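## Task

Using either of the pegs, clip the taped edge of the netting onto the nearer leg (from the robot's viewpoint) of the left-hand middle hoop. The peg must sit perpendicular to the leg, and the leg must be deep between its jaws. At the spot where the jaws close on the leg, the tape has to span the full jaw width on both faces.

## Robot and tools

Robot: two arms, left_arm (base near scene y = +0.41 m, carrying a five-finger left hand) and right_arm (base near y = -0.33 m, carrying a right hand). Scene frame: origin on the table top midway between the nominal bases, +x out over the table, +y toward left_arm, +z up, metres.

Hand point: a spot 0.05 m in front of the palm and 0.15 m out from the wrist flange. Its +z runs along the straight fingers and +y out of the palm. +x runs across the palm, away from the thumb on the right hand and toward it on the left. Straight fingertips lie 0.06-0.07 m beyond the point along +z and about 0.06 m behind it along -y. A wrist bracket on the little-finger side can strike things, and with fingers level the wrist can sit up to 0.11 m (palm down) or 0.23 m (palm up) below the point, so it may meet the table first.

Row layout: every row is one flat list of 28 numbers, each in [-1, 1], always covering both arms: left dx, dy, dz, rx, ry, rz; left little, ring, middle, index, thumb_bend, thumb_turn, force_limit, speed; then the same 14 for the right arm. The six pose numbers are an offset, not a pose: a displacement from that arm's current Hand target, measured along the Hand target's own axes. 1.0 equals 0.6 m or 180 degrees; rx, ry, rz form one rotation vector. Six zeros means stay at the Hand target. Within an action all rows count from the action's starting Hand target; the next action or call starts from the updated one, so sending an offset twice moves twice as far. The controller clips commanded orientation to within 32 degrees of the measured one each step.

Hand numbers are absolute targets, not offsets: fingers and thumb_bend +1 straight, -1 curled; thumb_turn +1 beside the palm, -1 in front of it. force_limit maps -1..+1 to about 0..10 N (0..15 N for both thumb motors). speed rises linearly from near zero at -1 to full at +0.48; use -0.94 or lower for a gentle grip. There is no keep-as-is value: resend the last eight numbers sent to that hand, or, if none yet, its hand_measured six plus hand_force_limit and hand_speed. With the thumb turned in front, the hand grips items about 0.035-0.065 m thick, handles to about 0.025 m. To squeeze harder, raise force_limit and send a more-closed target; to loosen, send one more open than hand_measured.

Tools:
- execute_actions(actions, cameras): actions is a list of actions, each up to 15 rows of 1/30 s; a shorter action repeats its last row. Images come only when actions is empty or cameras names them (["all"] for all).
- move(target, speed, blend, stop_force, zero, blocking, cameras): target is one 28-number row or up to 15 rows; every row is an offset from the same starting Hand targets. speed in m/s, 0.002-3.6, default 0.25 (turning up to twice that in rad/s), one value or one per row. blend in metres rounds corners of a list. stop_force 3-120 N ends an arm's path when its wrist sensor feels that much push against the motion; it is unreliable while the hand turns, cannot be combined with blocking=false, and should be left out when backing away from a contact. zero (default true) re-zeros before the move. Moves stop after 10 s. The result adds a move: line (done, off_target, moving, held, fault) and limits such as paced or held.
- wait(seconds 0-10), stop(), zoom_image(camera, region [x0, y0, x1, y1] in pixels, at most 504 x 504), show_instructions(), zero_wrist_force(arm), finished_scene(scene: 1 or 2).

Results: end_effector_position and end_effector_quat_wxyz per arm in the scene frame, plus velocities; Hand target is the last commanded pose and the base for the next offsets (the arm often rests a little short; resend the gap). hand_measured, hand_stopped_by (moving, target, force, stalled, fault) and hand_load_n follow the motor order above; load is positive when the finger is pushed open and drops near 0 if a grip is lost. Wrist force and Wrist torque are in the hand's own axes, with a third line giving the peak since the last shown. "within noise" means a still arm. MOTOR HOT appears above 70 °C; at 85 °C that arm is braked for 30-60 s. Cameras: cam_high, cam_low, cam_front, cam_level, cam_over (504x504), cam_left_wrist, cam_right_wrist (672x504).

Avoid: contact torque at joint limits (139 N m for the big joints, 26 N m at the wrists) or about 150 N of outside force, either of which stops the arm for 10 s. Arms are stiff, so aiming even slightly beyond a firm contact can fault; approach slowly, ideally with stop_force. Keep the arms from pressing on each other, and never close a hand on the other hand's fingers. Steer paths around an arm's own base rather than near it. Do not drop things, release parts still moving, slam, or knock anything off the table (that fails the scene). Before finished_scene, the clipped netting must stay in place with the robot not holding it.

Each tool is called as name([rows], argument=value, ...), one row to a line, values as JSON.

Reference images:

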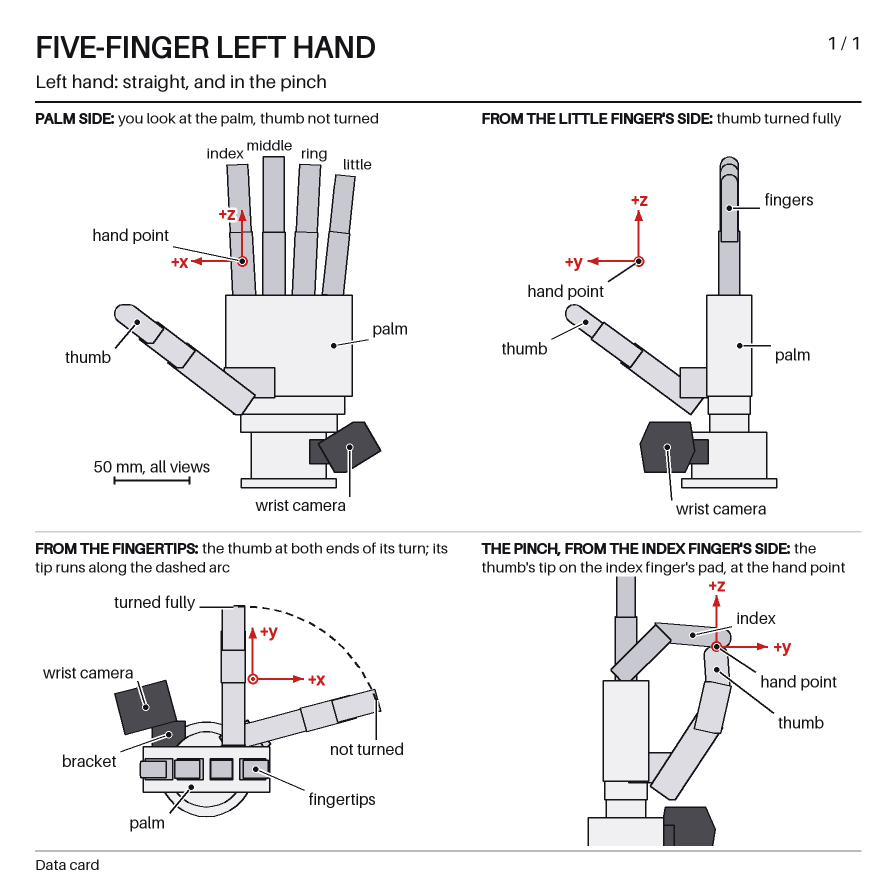

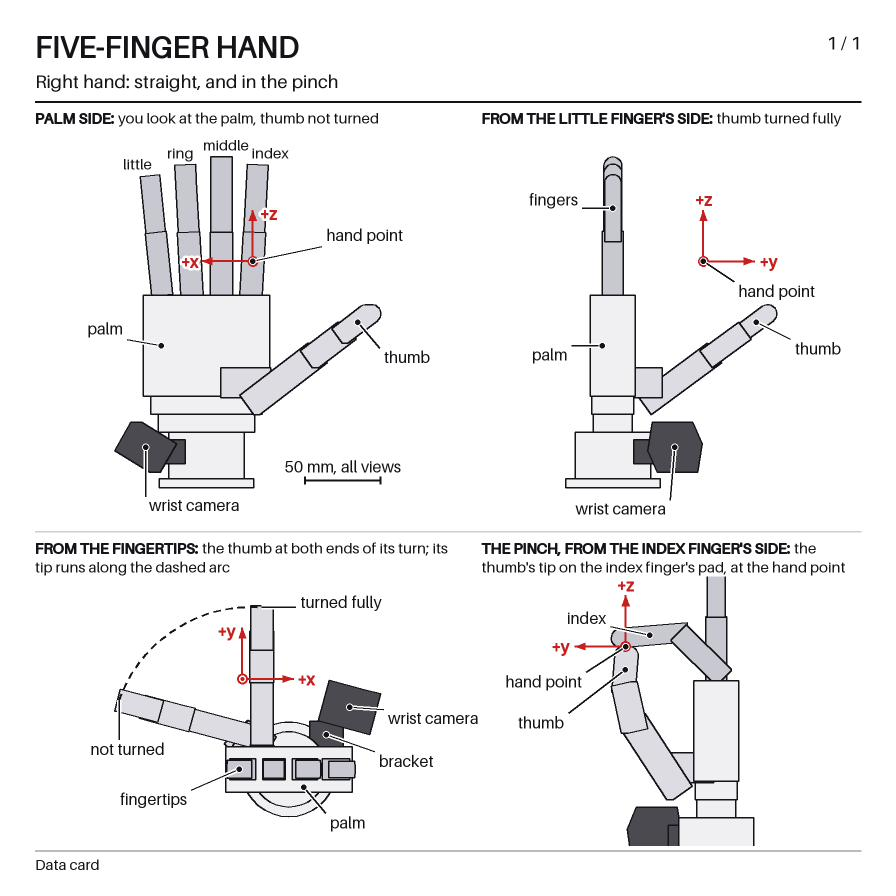

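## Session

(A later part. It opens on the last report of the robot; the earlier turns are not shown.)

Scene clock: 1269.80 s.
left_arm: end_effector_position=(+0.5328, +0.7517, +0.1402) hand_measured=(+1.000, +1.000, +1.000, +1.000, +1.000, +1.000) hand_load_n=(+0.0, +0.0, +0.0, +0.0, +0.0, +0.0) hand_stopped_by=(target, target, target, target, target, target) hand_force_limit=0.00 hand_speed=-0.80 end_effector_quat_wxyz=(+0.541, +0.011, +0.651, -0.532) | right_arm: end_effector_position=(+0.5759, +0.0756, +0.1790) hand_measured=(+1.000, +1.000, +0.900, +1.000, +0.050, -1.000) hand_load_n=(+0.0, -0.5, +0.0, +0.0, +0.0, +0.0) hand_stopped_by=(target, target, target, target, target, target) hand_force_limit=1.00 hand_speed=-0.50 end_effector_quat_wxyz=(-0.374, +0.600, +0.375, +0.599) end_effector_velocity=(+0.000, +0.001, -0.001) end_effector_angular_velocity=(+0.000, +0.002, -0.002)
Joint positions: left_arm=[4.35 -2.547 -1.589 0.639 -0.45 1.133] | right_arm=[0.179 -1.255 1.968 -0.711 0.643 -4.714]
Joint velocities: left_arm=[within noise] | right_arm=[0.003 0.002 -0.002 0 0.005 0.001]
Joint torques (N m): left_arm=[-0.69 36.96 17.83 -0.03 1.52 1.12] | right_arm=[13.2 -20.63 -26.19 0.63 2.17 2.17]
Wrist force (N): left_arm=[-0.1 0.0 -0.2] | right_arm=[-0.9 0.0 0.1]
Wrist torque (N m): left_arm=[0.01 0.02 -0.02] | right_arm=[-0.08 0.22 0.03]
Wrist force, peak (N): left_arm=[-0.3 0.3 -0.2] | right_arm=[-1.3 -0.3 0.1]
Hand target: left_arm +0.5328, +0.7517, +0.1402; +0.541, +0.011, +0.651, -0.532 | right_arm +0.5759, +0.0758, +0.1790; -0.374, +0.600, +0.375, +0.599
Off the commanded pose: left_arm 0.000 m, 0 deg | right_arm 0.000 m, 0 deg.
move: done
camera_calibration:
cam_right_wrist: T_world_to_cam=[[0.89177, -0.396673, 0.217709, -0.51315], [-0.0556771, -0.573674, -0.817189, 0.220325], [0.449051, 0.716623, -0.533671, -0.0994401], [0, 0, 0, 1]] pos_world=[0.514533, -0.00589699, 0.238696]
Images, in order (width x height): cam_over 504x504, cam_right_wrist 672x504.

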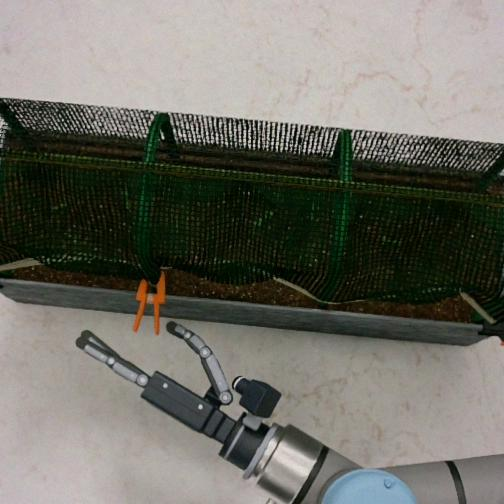

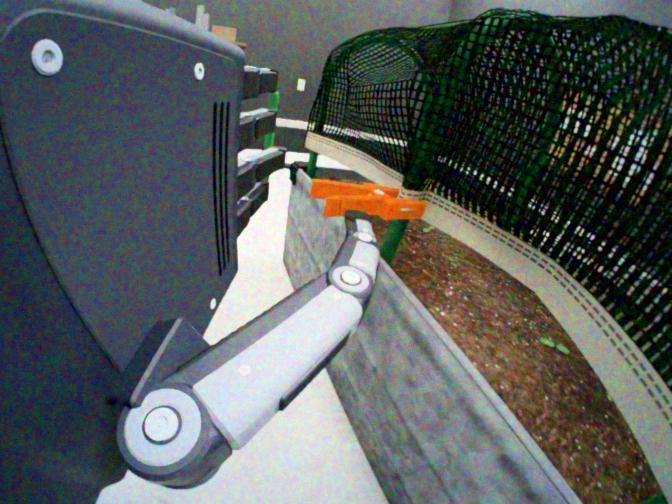

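move(target=[0,0,0,0,0,0,1,1,1,1,1,1,0.0,-0.8,0,0,0.0142,0,0,0,1,1,0.9,1,0.05,-1,1.0,-0.5], speed=0.03, stop_force=3, cameras=["cam_over","cam_right_wrist"])

zoom_image(camera="cam_right_wrist", region=[280, 160, 480, 300])

zoom_image(camera="cam_over", region=[80, 250, 200, 370])

Scene clock: 1275.70 s.
left_arm: end_effector_position=(+0.5328, +0.7517, +0.1402) hand_measured=(+1.000, +1.000, +1.000, +1.000, +1.000, +1.000) hand_load_n=(+0.0, +0.0, +0.0, +0.0, +0.0, +0.0) hand_stopped_by=(target, target, target, target, target, target) hand_force_limit=0.00 hand_speed=-0.80 end_effector_quat_wxyz=(+0.541, +0.011, +0.651, -0.532) | right_arm: end_effector_position=(+0.5797, +0.0834, +0.1790) hand_measured=(+1.000, +1.000, +0.900, +1.000, +0.050, -1.000) hand_load_n=(+0.0, +0.0, +0.0, +0.0, +0.0, +0.0) hand_stopped_by=(target, target, target, target, target, target) hand_force_limit=1.00 hand_speed=-0.50 end_effector_quat_wxyz=(-0.374, +0.600, +0.375, +0.599)
Joint positions: left_arm=[4.35 -2.547 -1.589 0.639 -0.45 1.133] | right_arm=[0.195 -1.24 1.947 -0.704 0.659 -4.714]
Joint torques (N m): left_arm=[0.27 37.07 17.95 -0.14 1.67 1.16] | right_arm=[13.21 -21.34 -26.09 0.63 2.26 -0.35]
Wrist force (N): left_arm=[0.2 0.0 -0.3] | right_arm=[-1.0 -0.2 -0.1]
Wrist torque (N m): left_arm=[0.02 -0.03 0.01] | right_arm=[-0.10 0.25 0.00]
Wrist force, peak (N): left_arm=[-0.1 0.0 -0.4] | right_arm=[-1.3 -0.1 0.2]
Hand target: left_arm +0.5328, +0.7517, +0.1402; +0.541, +0.011, +0.651, -0.532 | right_arm +0.5797, +0.0834, +0.1790; -0.374, +0.600, +0.375, +0.599
Off the commanded pose: left_arm 0.000 m, 0 deg | right_arm 0.000 m, 0 deg.
move: done
camera_calibration:
cam_right_wrist: T_world_to_cam=[[0.891805, -0.39666, 0.217589, -0.513345], [-0.0557589, -0.573642, -0.817206, 0.225052], [0.448971, 0.716655, -0.533694, -0.106644], [0, 0, 0, 1]] pos_world=[0.518233, 0.0019029, 0.238697]
Images, in order (width x height): cam_over 504x504, cam_right_wrist 672x504.

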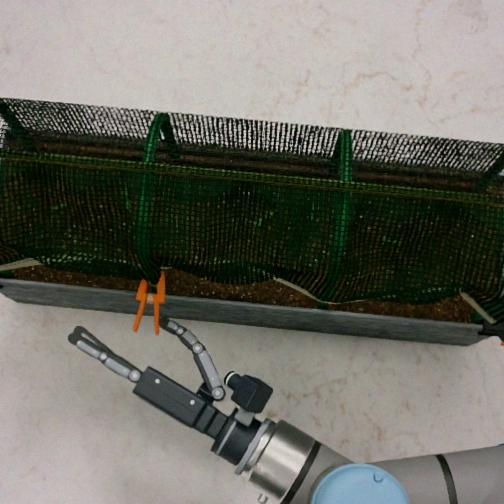

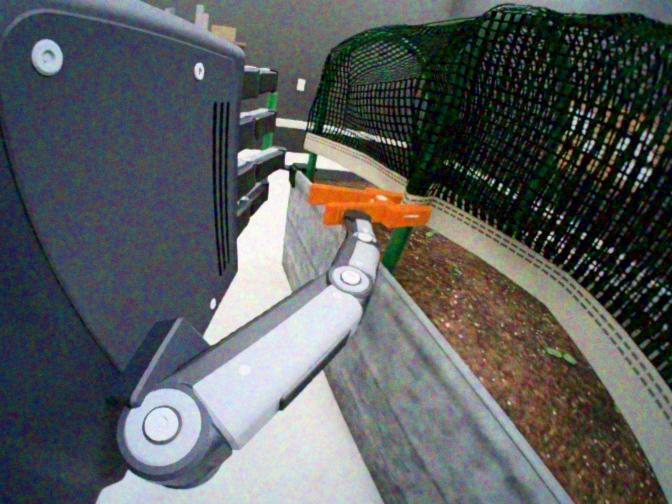

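Scaled by 2.520 from the camera's 672x504 image, which has a finer 960x720 frame.

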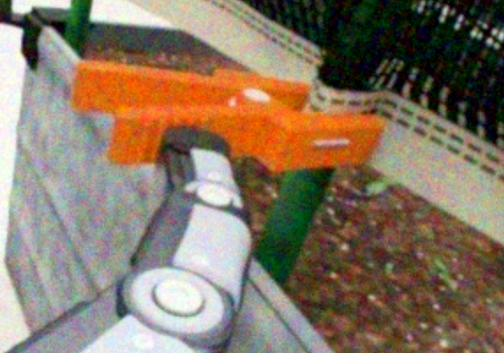

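Scaled by 4.200.

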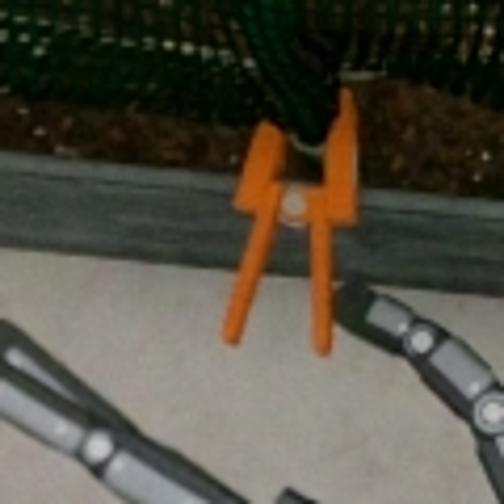

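move(target=[0,0,0,0,0,0,1,1,1,1,1,1,0.0,-0.8,0,0,0,0,0,0,1,1,-0.1,1,0.05,-1,-0.4,-0.8], cameras=["cam_over","cam_right_wrist"])

zoom_image(camera="cam_right_wrist", region=[240, 150, 480, 300])

zoom_image(camera="cam_over", region=[80, 250, 200, 370])

Scene clock: 1279.57 s.
left_arm: end_effector_position=(+0.5328, +0.7517, +0.1402) hand_measured=(+1.000, +1.000, +1.000, +1.000, +1.000, +1.000) hand_load_n=(+0.0, +0.0, +0.0, +0.0, +0.0, +0.0) hand_stopped_by=(target, target, target, target, target, target) hand_force_limit=0.00 hand_speed=-0.80 end_effector_quat_wxyz=(+0.541, +0.011, +0.651, -0.532) | right_arm: end_effector_position=(+0.5797, +0.0834, +0.1790) hand_measured=(+1.000, +1.000, +0.144, +1.000, +0.050, -1.000) hand_load_n=(+0.0, +0.0, +3.0, +0.0, +3.5, +0.5) hand_stopped_by=(target, target, force, target, target, target) hand_force_limit=-0.40 hand_speed=-0.80 end_effector_quat_wxyz=(-0.374, +0.600, +0.375, +0.599)
Joint positions: left_arm=[4.35 -2.547 -1.589 0.639 -0.45 1.133] | right_arm=[0.195 -1.24 1.947 -0.704 0.659 -4.714]
Joint torques (N m): left_arm=[0.03 36.61 18.75 -0.09 1.55 1.1] | right_arm=[12.7 -21.21 -26.36 0.41 1.38 -2.42]
Wrist force (N): left_arm=[0.0 0.0 -0.1] | right_arm=[-0.8 -2.4 -0.9]
Wrist torque (N m): left_arm=[0.01 0.01 -0.01] | right_arm=[-0.16 0.23 -0.03]
Wrist force, peak (N): left_arm=[0.0 0.4 -0.2] | right_arm=[-0.8 -2.4 -0.9]
Hand target: left_arm +0.5328, +0.7517, +0.1402; +0.541, +0.011, +0.651, -0.532 | right_arm +0.5797, +0.0834, +0.1790; -0.374, +0.600, +0.375, +0.599
Off the commanded pose: left_arm 0.000 m, 0 deg | right_arm 0.000 m, 0 deg.
move: done
camera_calibration:
cam_right_wrist: T_world_to_cam=[[0.891805, -0.39666, 0.217589, -0.513345], [-0.0557589, -0.573642, -0.817206, 0.225052], [0.448971, 0.716655, -0.533694, -0.106644], [0, 0, 0, 1]] pos_world=[0.518233, 0.0019029, 0.238697]
Images, in order (width x height): cam_over 504x504, cam_right_wrist 672x504.

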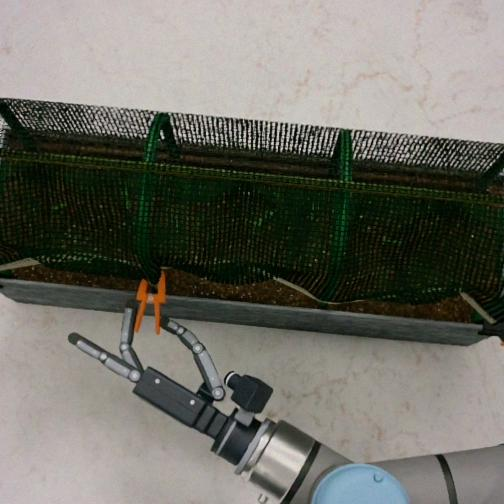

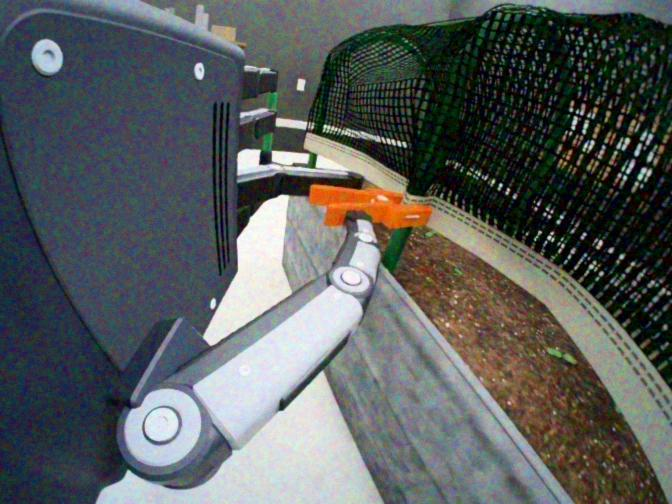

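Scaled by 2.100 from the camera's 672x504 image, which has a finer 960x720 frame.

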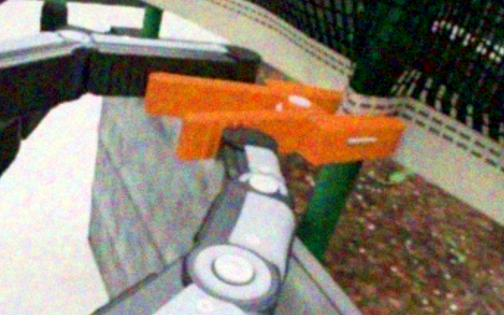

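Scaled by 4.200.

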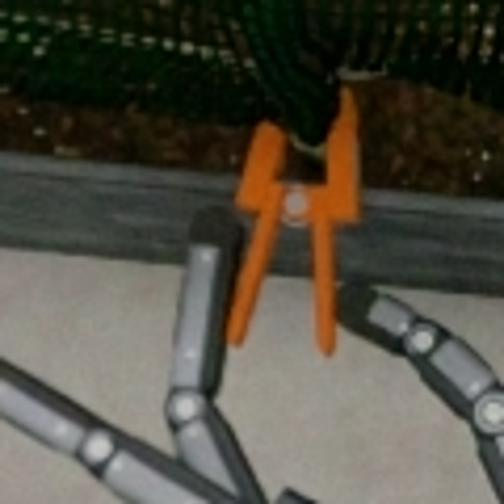

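move(target=[0,0,0,0,0,0,1,1,1,1,1,1,0.0,-0.8,0,-0.0167,0.0033,0,0,0,1,1,0.3,1,0.2,-1,-0.4,-0.6], speed=0.02, cameras=["cam_over","cam_right_wrist"])

zoom_image(camera="cam_right_wrist", region=[240, 150, 480, 300])

zoom_image(camera="cam_over", region=[80, 250, 200, 370])

Scene clock: 1294.40 s.
left_arm: end_effector_position=(+0.5328, +0.7517, +0.1402) hand_measured=(+1.000, +1.000, +1.000, +1.000, +1.000, +1.000) hand_load_n=(+0.0, +0.0, +0.0, +0.0, +0.0, +0.0) hand_stopped_by=(target, target, target, target, target, target) hand_force_limit=0.00 hand_speed=-0.80 end_effector_quat_wxyz=(+0.541, +0.011, +0.651, -0.532) | right_arm: end_effector_position=(+0.5717, +0.0895, +0.1790) hand_measured=(+1.000, +1.000, +0.300, +1.000, +0.200, -1.000) hand_load_n=(+0.0, +0.0, +0.5, +0.0, +0.5, +0.0) hand_stopped_by=(target, target, target, target, target, target) hand_force_limit=-0.40 hand_speed=-0.60 end_effector_quat_wxyz=(-0.374, +0.600, +0.375, +0.599)
Joint positions: left_arm=[4.35 -2.547 -1.589 0.639 -0.45 1.133] | right_arm=[0.213 -1.248 1.959 -0.708 0.677 -4.714]
Joint torques (N m): left_arm=[0.24 37.2 18.48 -0.03 1.52 1.05] | right_arm=[14.76 -42.64 -3.73 -2.57 2.17 -0.33]
Wrist force (N): left_arm=[0.0 0.2 -0.1] | right_arm=[-0.9 0.2 -0.2]
Wrist torque (N m): left_arm=[0.03 0.01 -0.02] | right_arm=[-0.08 0.24 0.02]
Wrist force, peak (N): left_arm=[-0.4 0.0 -0.3] | right_arm=[-1.1 -2.3 -1.1]
Hand target: left_arm +0.5328, +0.7517, +0.1402; +0.541, +0.011, +0.651, -0.532 | right_arm +0.5715, +0.0896, +0.1790; -0.374, +0.600, +0.375, +0.599
Off the commanded pose: left_arm 0.000 m, 0 deg | right_arm 0.000 m, 0 deg.
move: done
camera_calibration:
cam_right_wrist: T_world_to_cam=[[0.89177, -0.396673, 0.217709, -0.503802], [-0.0556771, -0.573674, -0.817189, 0.228059], [0.449051, 0.716623, -0.533671, -0.10747], [0, 0, 0, 1]] pos_world=[0.510233, 0.00800301, 0.238696]
Images, in order (width x height): cam_over 504x504, cam_right_wrist 672x504.

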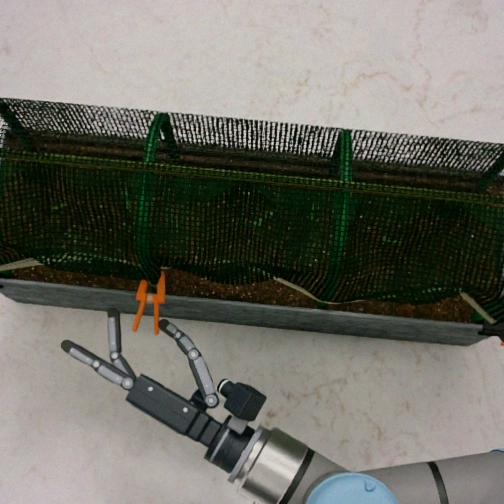

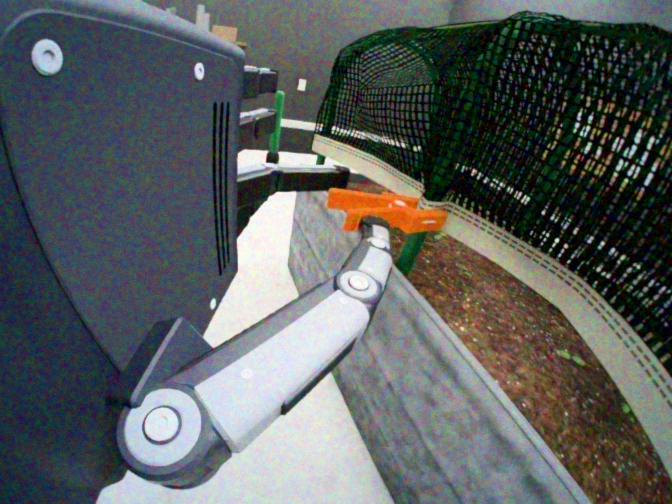

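Scaled by 2.100 from the camera's 672x504 image, which has a finer 960x720 frame.

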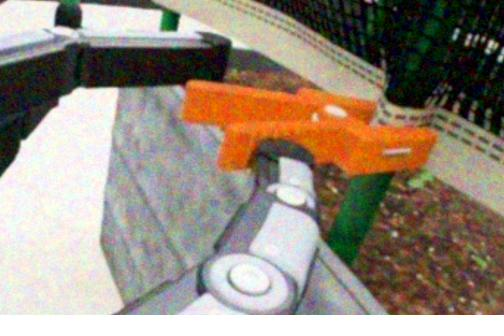

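Scaled by 4.200.

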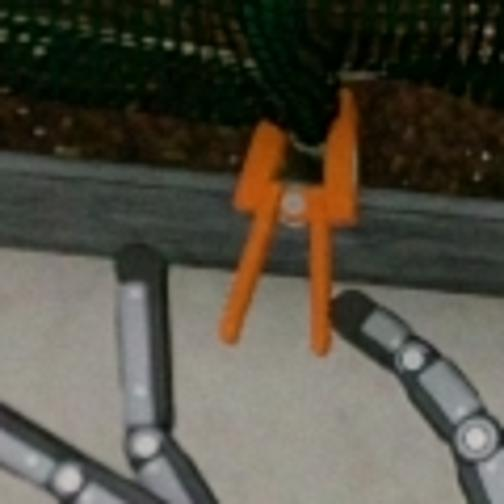

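move(target=[0,0,0,0,0,0,1,1,1,1,1,1,0.0,-0.8,0,-0.0133,0.004,0,0,0,1,1,0.3,1,0.33,-1,-0.4,-0.6], speed=0.02)

move(target=[0,0,0,0,0,0,1,1,1,1,1,1,0.0,-0.8,0,0,0,0,0,0,1,1,-0.3,1,0.33,-1,-0.4,-0.8], cameras=["cam_over","cam_right_wrist"])

zoom_image(camera="cam_right_wrist", region=[240, 150, 480, 300])

zoom_image(camera="cam_over", region=[80, 250, 200, 370])

Scene clock: 1304.63 s.
left_arm: end_effector_position=(+0.5328, +0.7517, +0.1402) hand_measured=(+1.000, +1.000, +1.000, +1.000, +1.000, +1.000) hand_load_n=(+0.0, +0.0, +0.0, +0.0, +0.0, +0.0) hand_stopped_by=(target, target, target, target, target, target) hand_force_limit=0.00 hand_speed=-0.80 end_effector_quat_wxyz=(+0.541, +0.011, +0.651, -0.532) | right_arm: end_effector_position=(+0.5656, +0.0951, +0.1790) hand_measured=(+1.000, +1.000, +0.300, +1.000, +0.330, -1.000) hand_load_n=(+0.0, +0.0, +0.0, +0.0, +0.5, +0.5) hand_stopped_by=(target, target, target, target, target, target) hand_force_limit=-0.40 hand_speed=-0.60 end_effector_quat_wxyz=(-0.374, +0.600, +0.375, +0.599)
Joint positions: left_arm=[4.35 -2.547 -1.589 0.639 -0.45 1.133] | right_arm=[0.229 -1.253 1.966 -0.71 0.692 -4.714]
Joint torques (N m): left_arm=[-0.19 36.47 18.88 0.03 1.53 1.15] | right_arm=[14.49 -41.99 -4.49 -2.6 2.14 2.39]
Wrist force (N): left_arm=[-0.1 0.0 -0.3] | right_arm=[-0.6 0.2 0.1]
Wrist torque (N m): left_arm=[0.02 0.02 -0.01] | right_arm=[-0.11 0.18 0.03]
Wrist force, peak (N): left_arm=[0.1 0.1 -0.5] | right_arm=[-1.2 -0.1 0.2]
Hand target: left_arm +0.5328, +0.7517, +0.1402; +0.541, +0.011, +0.651, -0.532 | right_arm +0.5654, +0.0952, +0.1790; -0.374, +0.600, +0.375, +0.599
Off the commanded pose: left_arm 0.000 m, 0 deg | right_arm 0.000 m, 0 deg.
move: done

Scene clock: 1305.43 s.
left_arm: end_effector_position=(+0.5328, +0.7517, +0.1402) hand_measured=(+1.000, +1.000, +1.000, +1.000, +1.000, +1.000) hand_load_n=(+0.0, +0.0, +0.0, +0.0, +0.0, +0.0) hand_stopped_by=(target, target, target, target, target, target) hand_force_limit=0.00 hand_speed=-0.80 end_effector_quat_wxyz=(+0.541, +0.011, +0.651, -0.532) | right_arm: end_effector_position=(+0.5654, +0.0952, +0.1790) hand_measured=(+1.000, +1.000, +0.006, +1.000, +0.330, -1.000) hand_load_n=(+0.0, +0.0, +3.5, +0.0, +2.5, +0.5) hand_stopped_by=(target, target, force, target, target, target) hand_force_limit=-0.40 hand_speed=-0.80 end_effector_quat_wxyz=(-0.374, +0.600, +0.375, +0.599)
Joint positions: left_arm=[4.35 -2.547 -1.589 0.639 -0.45 1.133] | right_arm=[0.229 -1.253 1.966 -0.71 0.693 -4.714]
Joint torques (N m): left_arm=[0.1 36.64 18.87 0.08 1.59 1.2] | right_arm=[12.76 -41.91 -4.91 -2.53 2.06 2.36]
Wrist force (N): left_arm=[0.0 -0.1 -0.1] | right_arm=[-0.8 -1.0 -0.2]
Wrist torque (N m): left_arm=[0.00 0.01 0.00] | right_arm=[-0.13 0.23 -0.01]
Wrist force, peak (N): left_arm=[0.0 0.0 -0.4] | right_arm=[-0.9 -1.0 -0.4]
Hand target: left_arm +0.5328, +0.7517, +0.1402; +0.541, +0.011, +0.651, -0.532 | right_arm +0.5654, +0.0952, +0.1790; -0.374, +0.600, +0.375, +0.599
Off the commanded pose: left_arm 0.000 m, 0 deg | right_arm 0.000 m, 0 deg.
move: done
camera_calibration:
cam_right_wrist: T_world_to_cam=[[0.891805, -0.39666, 0.217589, -0.495872], [-0.0557589, -0.573642, -0.817206, 0.231081], [0.448971, 0.716655, -0.533694, -0.108752], [0, 0, 0, 1]] pos_world=[0.503933, 0.0138029, 0.238697]
Images, in order (width x height): cam_over 504x504, cam_right_wrist 672x504.

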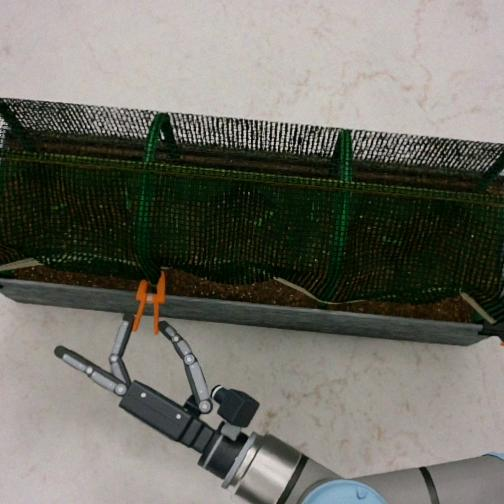

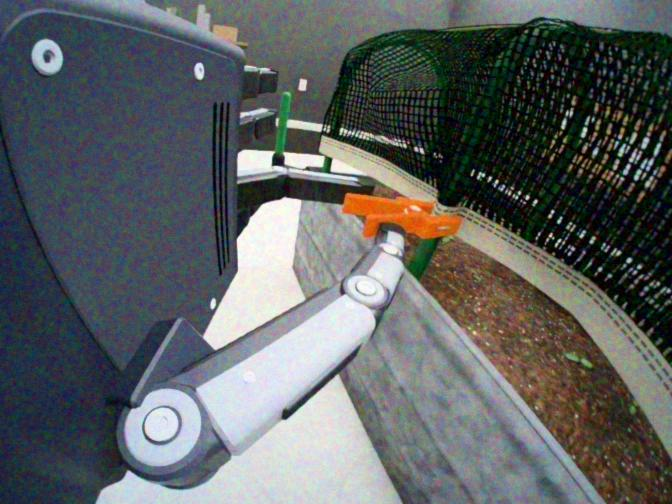

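Scaled by 2.100 from the camera's 672x504 image, which has a finer 960x720 frame.

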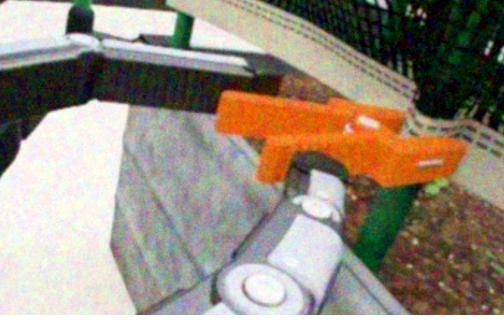

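Scaled by 4.200.

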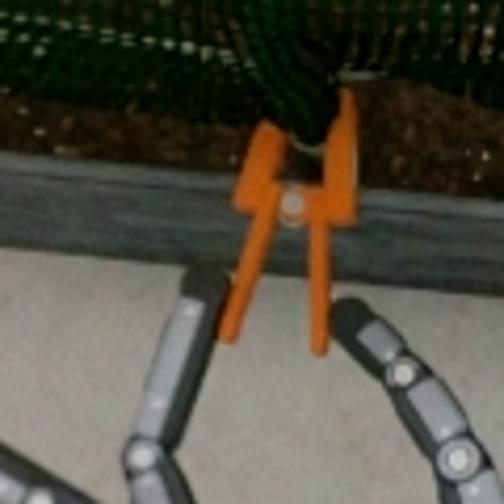

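execute_actions([
  [[0,0,0,0,0,0,1,1,1,1,1,1,0.0,-0.8,0,0,0,0,0,0,1,1,-0.004,1,0.33,-1,1.0,-0.85],[0,0,0,0,0,0,1,1,1,1,1,1,0.0,-0.8,0,0,0,0,0,0,1,1,-0.01,1,0.33,-1,1.0,-0.85],[0,0,0,0,0,0,1,1,1,1,1,1,0.0,-0.8,0,0,0,0,0,0,1,1,-0.016,1,0.33,-1,1.0,-0.85],[0,0,0,0,0,0,1,1,1,1,1,1,0.0,-0.8,0,0,0,0,0,0,1,1,-0.022,1,0.33,-1,1.0,-0.85],[0,0,0,0,0,0,1,1,1,1,1,1,0.0,-0.8,0,0,0,0,0,0,1,1,-0.028,1,0.33,-1,1.0,-0.85],[0,0,0,0,0,0,1,1,1,1,1,1,0.0,-0.8,0,0,0,0,0,0,1,1,-0.034,1,0.33,-1,1.0,-0.85],[0,0,0,0,0,0,1,1,1,1,1,1,0.0,-0.8,0,0,0,0,0,0,1,1,-0.04,1,0.33,-1,1.0,-0.85],[0,0,0,0,0,0,1,1,1,1,1,1,0.0,-0.8,0,0,0,0,0,0,1,1,-0.046,1,0.33,-1,1.0,-0.85],[0,0,0,0,0,0,1,1,1,1,1,1,0.0,-0.8,0,0,0,0,0,0,1,1,-0.052,1,0.33,-1,1.0,-0.85],[0,0,0,0,0,0,1,1,1,1,1,1,0.0,-0.8,0,0,0,0,0,0,1,1,-0.058,1,0.33,-1,1.0,-0.85],[0,0,0,0,0,0,1,1,1,1,1,1,0.0,-0.8,0,0,0,0,0,0,1,1,-0.064,1,0.33,-1,1.0,-0.85],[0,0,0,0,0,0,1,1,1,1,1,1,0.0,-0.8,0,0,0,0,0,0,1,1,-0.07,1,0.33,-1,1.0,-0.85],[0,0,0,0,0,0,1,1,1,1,1,1,0.0,-0.8,0,0,0,0,0,0,1,1,-0.076,1,0.33,-1,1.0,-0.85],[0,0,0,0,0,0,1,1,1,1,1,1,0.0,-0.8,0,0,0,0,0,0,1,1,-0.082,1,0.33,-1,1.0,-0.85],[0,0,0,0,0,0,1,1,1,1,1,1,0.0,-0.8,0,0,0,0,0,0,1,1,-0.088,1,0.33,-1,1.0,-0.85]],
], cameras=["cam_over","cam_right_wrist"])

zoom_image(camera="cam_right_wrist", region=[240, 150, 480, 300])

zoom_image(camera="cam_over", region=[80, 250, 200, 370])

Scene clock: 1312.73 s.
left_arm: end_effector_position=(+0.5328, +0.7517, +0.1402) hand_measured=(+1.000, +1.000, +1.000, +1.000, +1.000, +1.000) hand_load_n=(+0.0, +0.0, +0.0, +0.0, +0.0, +0.0) hand_stopped_by=(target, target, target, target, target, target) hand_force_limit=0.00 hand_speed=-0.80 end_effector_quat_wxyz=(+0.541, +0.011, +0.651, -0.532) | right_arm: end_effector_position=(+0.5654, +0.0952, +0.1790) hand_measured=(+1.000, +1.000, -0.018, +1.000, +0.332, -1.000) hand_load_n=(+0.0, +0.0, +10.0, +0.0, +6.5, +1.0) hand_stopped_by=(target, target, force, target, target, target) hand_force_limit=1.00 hand_speed=-0.85 end_effector_quat_wxyz=(-0.374, +0.600, +0.375, +0.599)
Joint positions: left_arm=[4.35 -2.547 -1.589 0.639 -0.45 1.133] | right_arm=[0.229 -1.253 1.966 -0.71 0.693 -4.714]
Joint torques (N m): left_arm=[0.11 36.12 18.62 -0.11 1.58 1] | right_arm=[3.64 -41.06 -10.01 -2.47 2.05 1.96]
Wrist force (N): left_arm=[0.1 0.0 -0.2] | right_arm=[-0.8 -2.5 -0.9]
Wrist torque (N m): left_arm=[0.01 -0.01 0.00] | right_arm=[-0.12 0.23 -0.04]
Wrist force, peak (N): left_arm=[-0.4 -0.3 -0.1] | right_arm=[-1.0 -2.8 -0.8]
Hand target: left_arm +0.5328, +0.7517, +0.1402; +0.541, +0.011, +0.651, -0.532 | right_arm +0.5654, +0.0952, +0.1790; -0.374, +0.600, +0.375, +0.599
Off the commanded pose: left_arm 0.000 m, 0 deg | right_arm 0.000 m, 0 deg.
camera_calibration:
cam_right_wrist: T_world_to_cam=[[0.891805, -0.39666, 0.217589, -0.495872], [-0.0557589, -0.573642, -0.817206, 0.231081], [0.448971, 0.716655, -0.533694, -0.108752], [0, 0, 0, 1]] pos_world=[0.503933, 0.0138029, 0.238697]
Images, in order (width x height): cam_over 504x504, cam_right_wrist 672x504.

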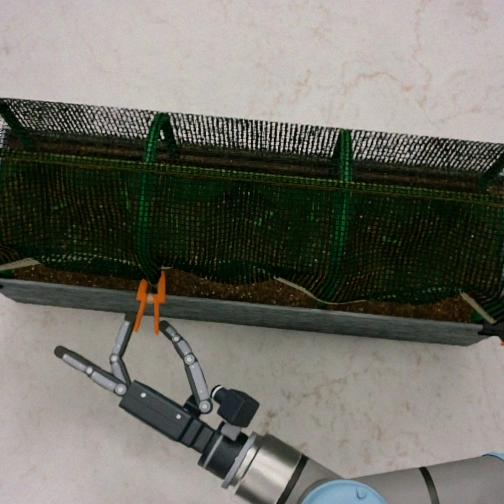

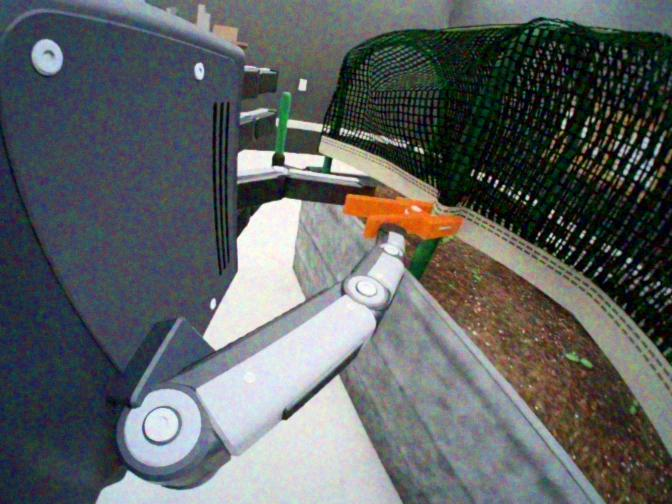

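Scaled by 2.100 from the camera's 672x504 image, which has a finer 960x720 frame.

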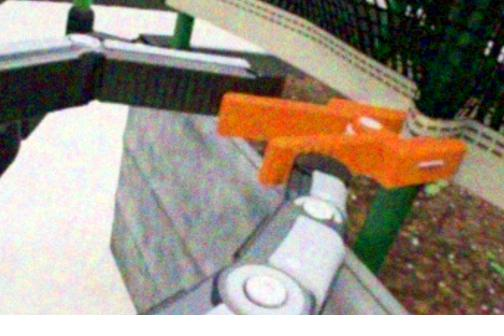

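Scaled by 4.200.

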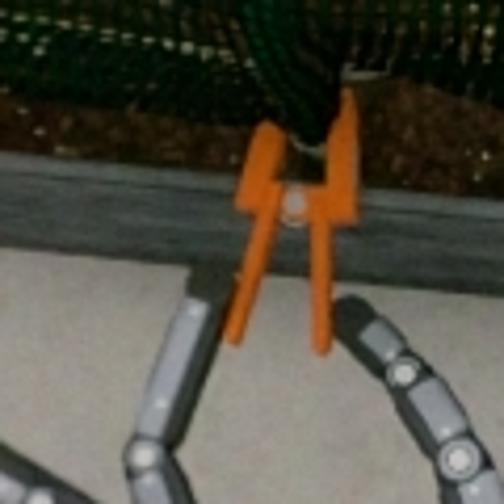

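move([
  [0,0,0,0,0,0,1,1,1,1,1,1,0.0,-0.8,0,0,0,0,0,0,1,1,0.2,1,0.33,-1,1.0,-0.7],
  [0,0,0,0,0,0,1,1,1,1,1,1,0.0,-0.8,0.0092,-0.0083,0.0025,0,0,0,1,1,0.2,0.3,0.41,-1,1.0,-0.6],
], speed=0.02)

move(target=[0,0,0,0,0,0,1,1,1,1,1,1,0.0,-0.8,0,0,0,0,0,0,1,1,-0.4,-0.4,0.41,-1,-0.5,-0.8], cameras=["cam_over","cam_right_wrist"])

zoom_image(camera="cam_right_wrist", region=[240, 150, 480, 300])

zoom_image(camera="cam_over", region=[80, 250, 200, 370])

Scene clock: 1326.57 s.
left_arm: end_effector_position=(+0.5328, +0.7517, +0.1402) hand_measured=(+1.000, +1.000, +1.000, +1.000, +1.000, +1.000) hand_load_n=(+0.0, +0.5, +0.0, +0.0, +0.0, +0.0) hand_stopped_by=(target, target, target, target, target, target) hand_force_limit=0.00 hand_speed=-0.80 end_effector_quat_wxyz=(+0.541, +0.011, +0.651, -0.532) | right_arm: end_effector_position=(+0.5616, +0.0988, +0.1845) hand_measured=(+1.000, +1.000, +0.200, +0.300, +0.410, -1.000) hand_load_n=(+0.0, +0.0, +0.0, +0.0, +0.0, +0.5) hand_stopped_by=(target, target, target, target, target, target) hand_force_limit=1.00 hand_speed=-0.60 end_effector_quat_wxyz=(-0.374, +0.600, +0.375, +0.599)
Joint positions: left_arm=[4.35 -2.547 -1.589 0.639 -0.45 1.133] | right_arm=[0.239 -1.266 1.965 -0.697 0.703 -4.714]
Joint torques (N m): left_arm=[-0.43 35.85 18.22 -0.02 1.62 1.11] | right_arm=[13.54 -42.24 -27.19 0.64 2.12 -1.2]
Wrist force (N): left_arm=[0.1 0.2 0.2] | right_arm=[-1.1 -0.1 -0.3]
Wrist torque (N m): left_arm=[0.02 0.01 -0.01] | right_arm=[-0.09 0.25 -0.01]
Wrist force, peak (N): left_arm=[-0.3 0.1 -0.5] | right_arm=[-0.9 -2.8 -0.9]
Hand target: left_arm +0.5328, +0.7517, +0.1402; +0.541, +0.011, +0.651, -0.532 | right_arm +0.5616, +0.0988, +0.1845; -0.374, +0.600, +0.375, +0.599
Off the commanded pose: left_arm 0.000 m, 0 deg | right_arm 0.000 m, 0 deg.
move: done

Scene clock: 1328.10 s.
left_arm: end_effector_position=(+0.5328, +0.7517, +0.1402) hand_measured=(+1.000, +1.000, +1.000, +1.000, +1.000, +1.000) hand_load_n=(+0.0, +0.0, +0.0, +0.0, +0.0, +0.0) hand_stopped_by=(target, target, target, target, target, target) hand_force_limit=0.00 hand_speed=-0.80 end_effector_quat_wxyz=(+0.541, +0.011, +0.651, -0.532) | right_arm: end_effector_position=(+0.5616, +0.0988, +0.1845) hand_measured=(+1.000, +1.000, -0.038, -0.400, +0.412, -1.000) hand_load_n=(+0.0, +0.0, +5.0, +0.5, +4.0, +0.0) hand_stopped_by=(target, target, force, target, target, target) hand_force_limit=-0.50 hand_speed=-0.80 end_effector_quat_wxyz=(-0.374, +0.600, +0.375, +0.599)
Joint positions: left_arm=[4.35 -2.547 -1.589 0.639 -0.45 1.133] | right_arm=[0.239 -1.266 1.965 -0.697 0.703 -4.714]
Joint torques (N m): left_arm=[-0.26 36.38 19.75 0.03 1.56 1.18] | right_arm=[13.06 -42.06 -26.24 -0.12 2.15 -2.4]
Wrist force (N): left_arm=[-0.2 0.0 0.0] | right_arm=[-0.9 -1.0 -0.9]
Wrist torque (N m): left_arm=[0.00 0.03 -0.01] | right_arm=[-0.17 0.24 -0.01]
Wrist force, peak (N): left_arm=[-0.2 0.3 -0.4] | right_arm=[-1.0 -1.0 -1.1]
Hand target: left_arm +0.5328, +0.7517, +0.1402; +0.541, +0.011, +0.651, -0.532 | right_arm +0.5616, +0.0988, +0.1845; -0.374, +0.600, +0.375, +0.599
Off the commanded pose: left_arm 0.000 m, 0 deg | right_arm 0.000 m, 0 deg.
move: done
camera_calibration:
cam_right_wrist: T_world_to_cam=[[0.891805, -0.39666, 0.217589, -0.492292], [-0.0557589, -0.573642, -0.817206, 0.237372], [0.448971, 0.716655, -0.533694, -0.106619], [0, 0, 0, 1]] pos_world=[0.500133, 0.0173029, 0.244197]
Images, in order (width x height): cam_over 504x504, cam_right_wrist 672x504.

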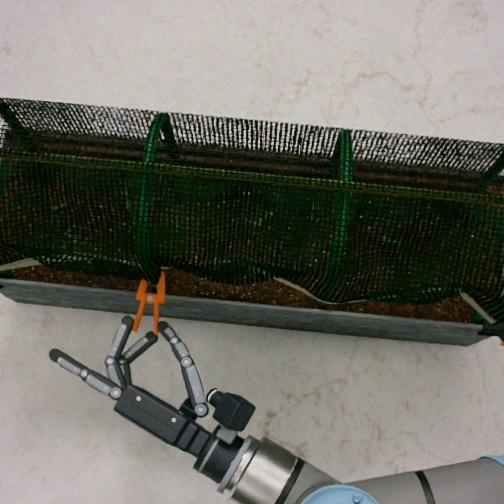

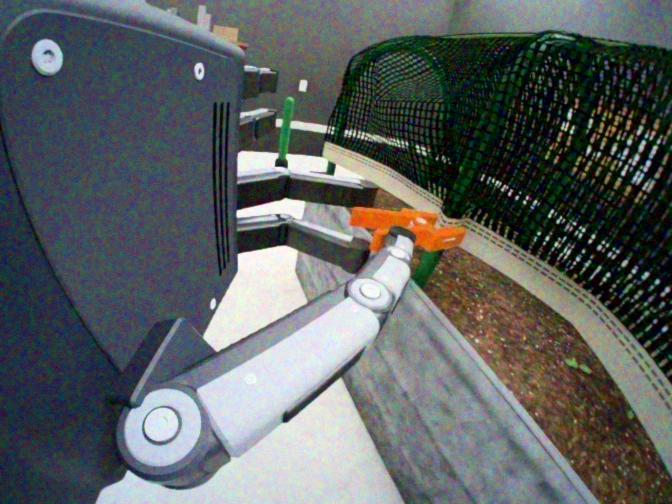

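Scaled by 2.100 from the camera's 672x504 image, which has a finer 960x720 frame.

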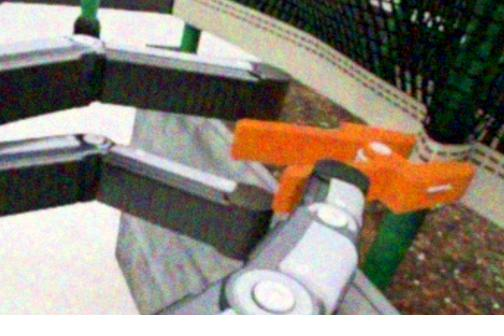

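Scaled by 4.200.

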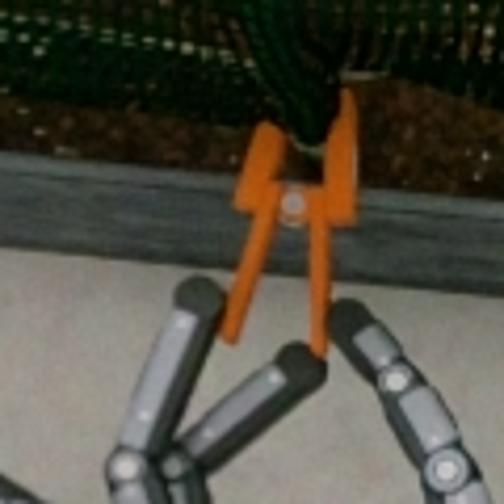

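move([
  [0,0,0,0,0,0,1,1,1,1,1,1,0.0,-0.8,0,0,0,0,0,0,1,1,0.15,1,0.41,-1,1.0,-0.5],
  [0,0,0,0,0,0,1,1,1,1,1,1,0.0,-0.8,-0.0067,0,0,0,0,0,1,1,0.15,1,0.41,-1,1.0,-0.5],
  [0,0,0,0,0,0,1,1,1,1,1,1,0.0,-0.8,-0.0067,0,0,0,0,0,1,1,-0.4,1,0.41,-1,-0.5,-0.8],
], speed=0.02)

execute_actions([
  [[0,0,0,0,0,0,1,1,1,1,1,1,0.0,-0.8,0,0,0,0,0,0,1,1,-0.04,1,0.41,-1,1.0,-0.85],[0,0,0,0,0,0,1,1,1,1,1,1,0.0,-0.8,0,0,0,0,0,0,1,1,-0.046,1,0.41,-1,1.0,-0.85],[0,0,0,0,0,0,1,1,1,1,1,1,0.0,-0.8,0,0,0,0,0,0,1,1,-0.052,1,0.41,-1,1.0,-0.85],[0,0,0,0,0,0,1,1,1,1,1,1,0.0,-0.8,0,0,0,0,0,0,1,1,-0.058,1,0.41,-1,1.0,-0.85],[0,0,0,0,0,0,1,1,1,1,1,1,0.0,-0.8,0,0,0,0,0,0,1,1,-0.064,1,0.41,-1,1.0,-0.85],[0,0,0,0,0,0,1,1,1,1,1,1,0.0,-0.8,0,0,0,0,0,0,1,1,-0.07,1,0.41,-1,1.0,-0.85],[0,0,0,0,0,0,1,1,1,1,1,1,0.0,-0.8,0,0,0,0,0,0,1,1,-0.076,1,0.41,-1,1.0,-0.85],[0,0,0,0,0,0,1,1,1,1,1,1,0.0,-0.8,0,0,0,0,0,0,1,1,-0.082,1,0.41,-1,1.0,-0.85],[0,0,0,0,0,0,1,1,1,1,1,1,0.0,-0.8,0,0,0,0,0,0,1,1,-0.088,1,0.41,-1,1.0,-0.85],[0,0,0,0,0,0,1,1,1,1,1,1,0.0,-0.8,0,0,0,0,0,0,1,1,-0.094,1,0.41,-1,1.0,-0.85],[0,0,0,0,0,0,1,1,1,1,1,1,0.0,-0.8,0,0,0,0,0,0,1,1,-0.1,1,0.41,-1,1.0,-0.85],[0,0,0,0,0,0,1,1,1,1,1,1,0.0,-0.8,0,0,0,0,0,0,1,1,-0.106,1,0.41,-1,1.0,-0.85],[0,0,0,0,0,0,1,1,1,1,1,1,0.0,-0.8,0,0,0,0,0,0,1,1,-0.112,1,0.41,-1,1.0,-0.85],[0,0,0,0,0,0,1,1,1,1,1,1,0.0,-0.8,0,0,0,0,0,0,1,1,-0.118,1,0.41,-1,1.0,-0.85],[0,0,0,0,0,0,1,1,1,1,1,1,0.0,-0.8,0,0,0,0,0,0,1,1,-0.124,1,0.41,-1,1.0,-0.85]],
], cameras=["cam_over","cam_right_wrist"])

zoom_image(camera="cam_right_wrist", region=[240, 150, 480, 300])

zoom_image(camera="cam_over", region=[80, 250, 200, 370])

Scene clock: 1355.03 s.
left_arm: end_effector_position=(+0.5328, +0.7517, +0.1402) hand_measured=(+1.000, +1.000, +1.000, +1.000, +1.000, +1.000) hand_load_n=(+0.0, +0.0, +0.0, +0.0, +0.0, +0.0) hand_stopped_by=(target, target, target, target, target, target) hand_force_limit=0.00 hand_speed=-0.80 end_effector_quat_wxyz=(+0.541, +0.011, +0.651, -0.532) | right_arm: end_effector_position=(+0.5616, +0.0988, +0.1805) hand_measured=(+1.000, +1.000, -0.032, +1.000, +0.410, -1.000) hand_load_n=(+0.0, -0.5, +4.5, +0.0, +3.5, +0.0) hand_stopped_by=(target, target, force, target, target, target) hand_force_limit=-0.50 hand_speed=-0.80 end_effector_quat_wxyz=(-0.374, +0.600, +0.375, +0.599)
Joint positions: left_arm=[4.35 -2.547 -1.589 0.639 -0.45 1.133] | right_arm=[0.239 -1.259 1.969 -0.708 0.703 -4.714]
Joint torques (N m): left_arm=[1.08 35.39 18.16 -0.02 1.56 1.06] | right_arm=[8.38 -20.11 -4.54 -2.58 -0.65 -0.45]
Wrist force (N): left_arm=[0.0 0.0 -0.1] | right_arm=[-0.7 -1.1 -0.9]
Wrist torque (N m): left_arm=[0.01 0.00 -0.01] | right_arm=[-0.13 0.25 -0.03]
Wrist force, peak (N): left_arm=[-0.3 0.3 -0.4] | right_arm=[-1.2 -0.9 -1.1]
Hand target: left_arm +0.5328, +0.7517, +0.1402; +0.541, +0.011, +0.651, -0.532 | right_arm +0.5616, +0.0988, +0.1805; -0.374, +0.600, +0.375, +0.599
Off the commanded pose: left_arm 0.000 m, 0 deg | right_arm 0.000 m, 0 deg.
move: done

Scene clock: 1355.73 s.
left_arm: end_effector_position=(+0.5328, +0.7517, +0.1402) hand_measured=(+1.000, +1.000, +1.000, +1.000, +1.000, +1.000) hand_load_n=(+0.0, +0.0, +0.0, +0.0, +0.5, +0.0) hand_stopped_by=(target, target, target, target, target, target) hand_force_limit=0.00 hand_speed=-0.80 end_effector_quat_wxyz=(+0.541, +0.011, +0.651, -0.532) | right_arm: end_effector_position=(+0.5616, +0.0988, +0.1805) hand_measured=(+1.000, +1.000, -0.064, +1.000, +0.412, -1.000) hand_load_n=(+0.0, +0.0, +12.0, +0.0, +8.0, +1.0) hand_stopped_by=(target, target, force, target, target, target) hand_force_limit=1.00 hand_speed=-0.85 end_effector_quat_wxyz=(-0.374, +0.600, +0.375, +0.599)
Joint positions: left_arm=[4.35 -2.547 -1.589 0.639 -0.45 1.133] | right_arm=[0.239 -1.259 1.969 -0.708 0.703 -4.714]
Joint torques (N m): left_arm=[0.9 35.36 18.4 -0.07 1.56 1.14] | right_arm=[5.56 -20.67 -6.88 -2.48 -1.46 1.15]
Wrist force (N): left_arm=[-0.3 0.1 -0.2] | right_arm=[-0.7 -2.9 -2.3]
Wrist torque (N m): left_arm=[0.02 0.06 -0.03] | right_arm=[-0.25 0.23 -0.05]
Wrist force, peak (N): left_arm=[-0.2 0.1 -0.4] | right_arm=[-0.9 -2.7 -2.5]
Hand target: left_arm +0.5328, +0.7517, +0.1402; +0.541, +0.011, +0.651, -0.532 | right_arm +0.5616, +0.0988, +0.1805; -0.374, +0.600, +0.375, +0.599
Off the commanded pose: left_arm 0.000 m, 0 deg | right_arm 0.000 m, 0 deg.
camera_calibration:
cam_right_wrist: T_world_to_cam=[[0.891805, -0.39666, 0.217589, -0.491421], [-0.0557589, -0.573642, -0.817206, 0.234103], [0.448971, 0.716655, -0.533694, -0.108754], [0, 0, 0, 1]] pos_world=[0.500133, 0.0173029, 0.240197]
Images, in order (width x height): cam_over 504x504, cam_right_wrist 672x504.

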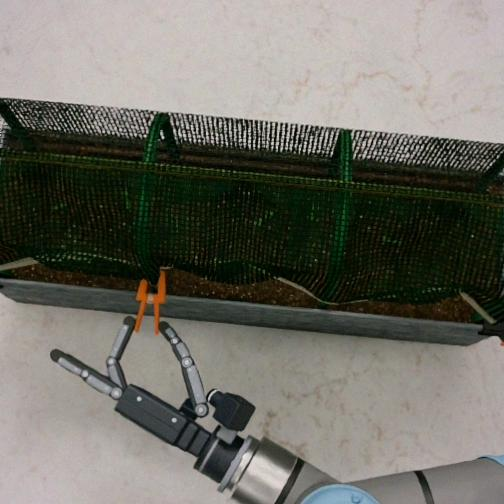

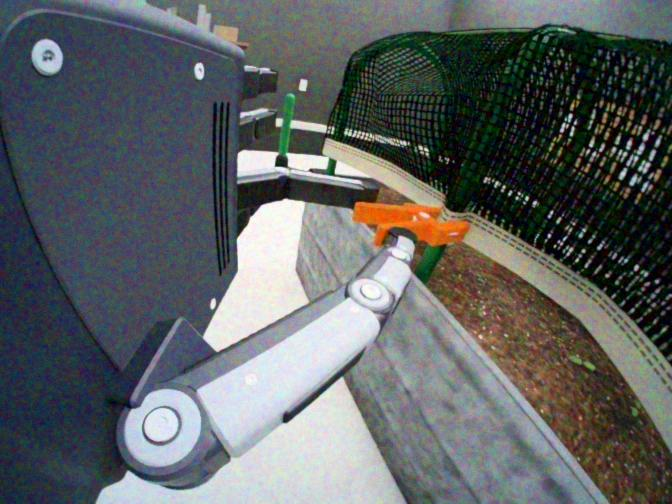

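Scaled by 2.100 from the camera's 672x504 image, which has a finer 960x720 frame.

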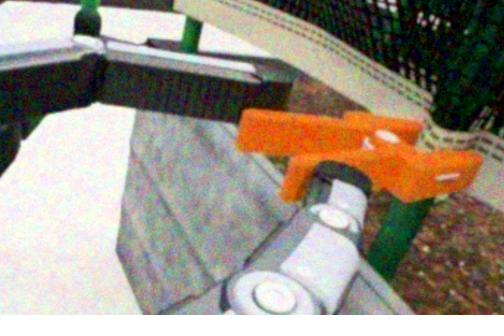

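Scaled by 4.200.

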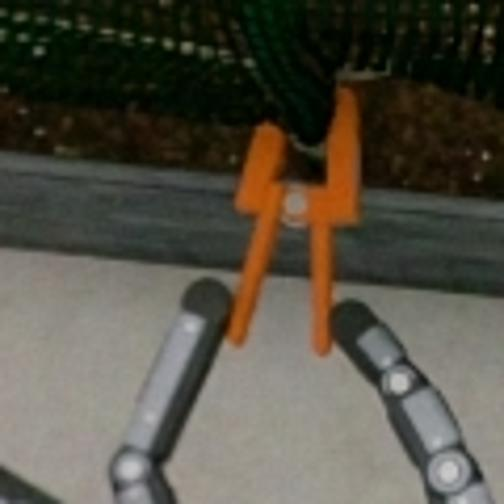

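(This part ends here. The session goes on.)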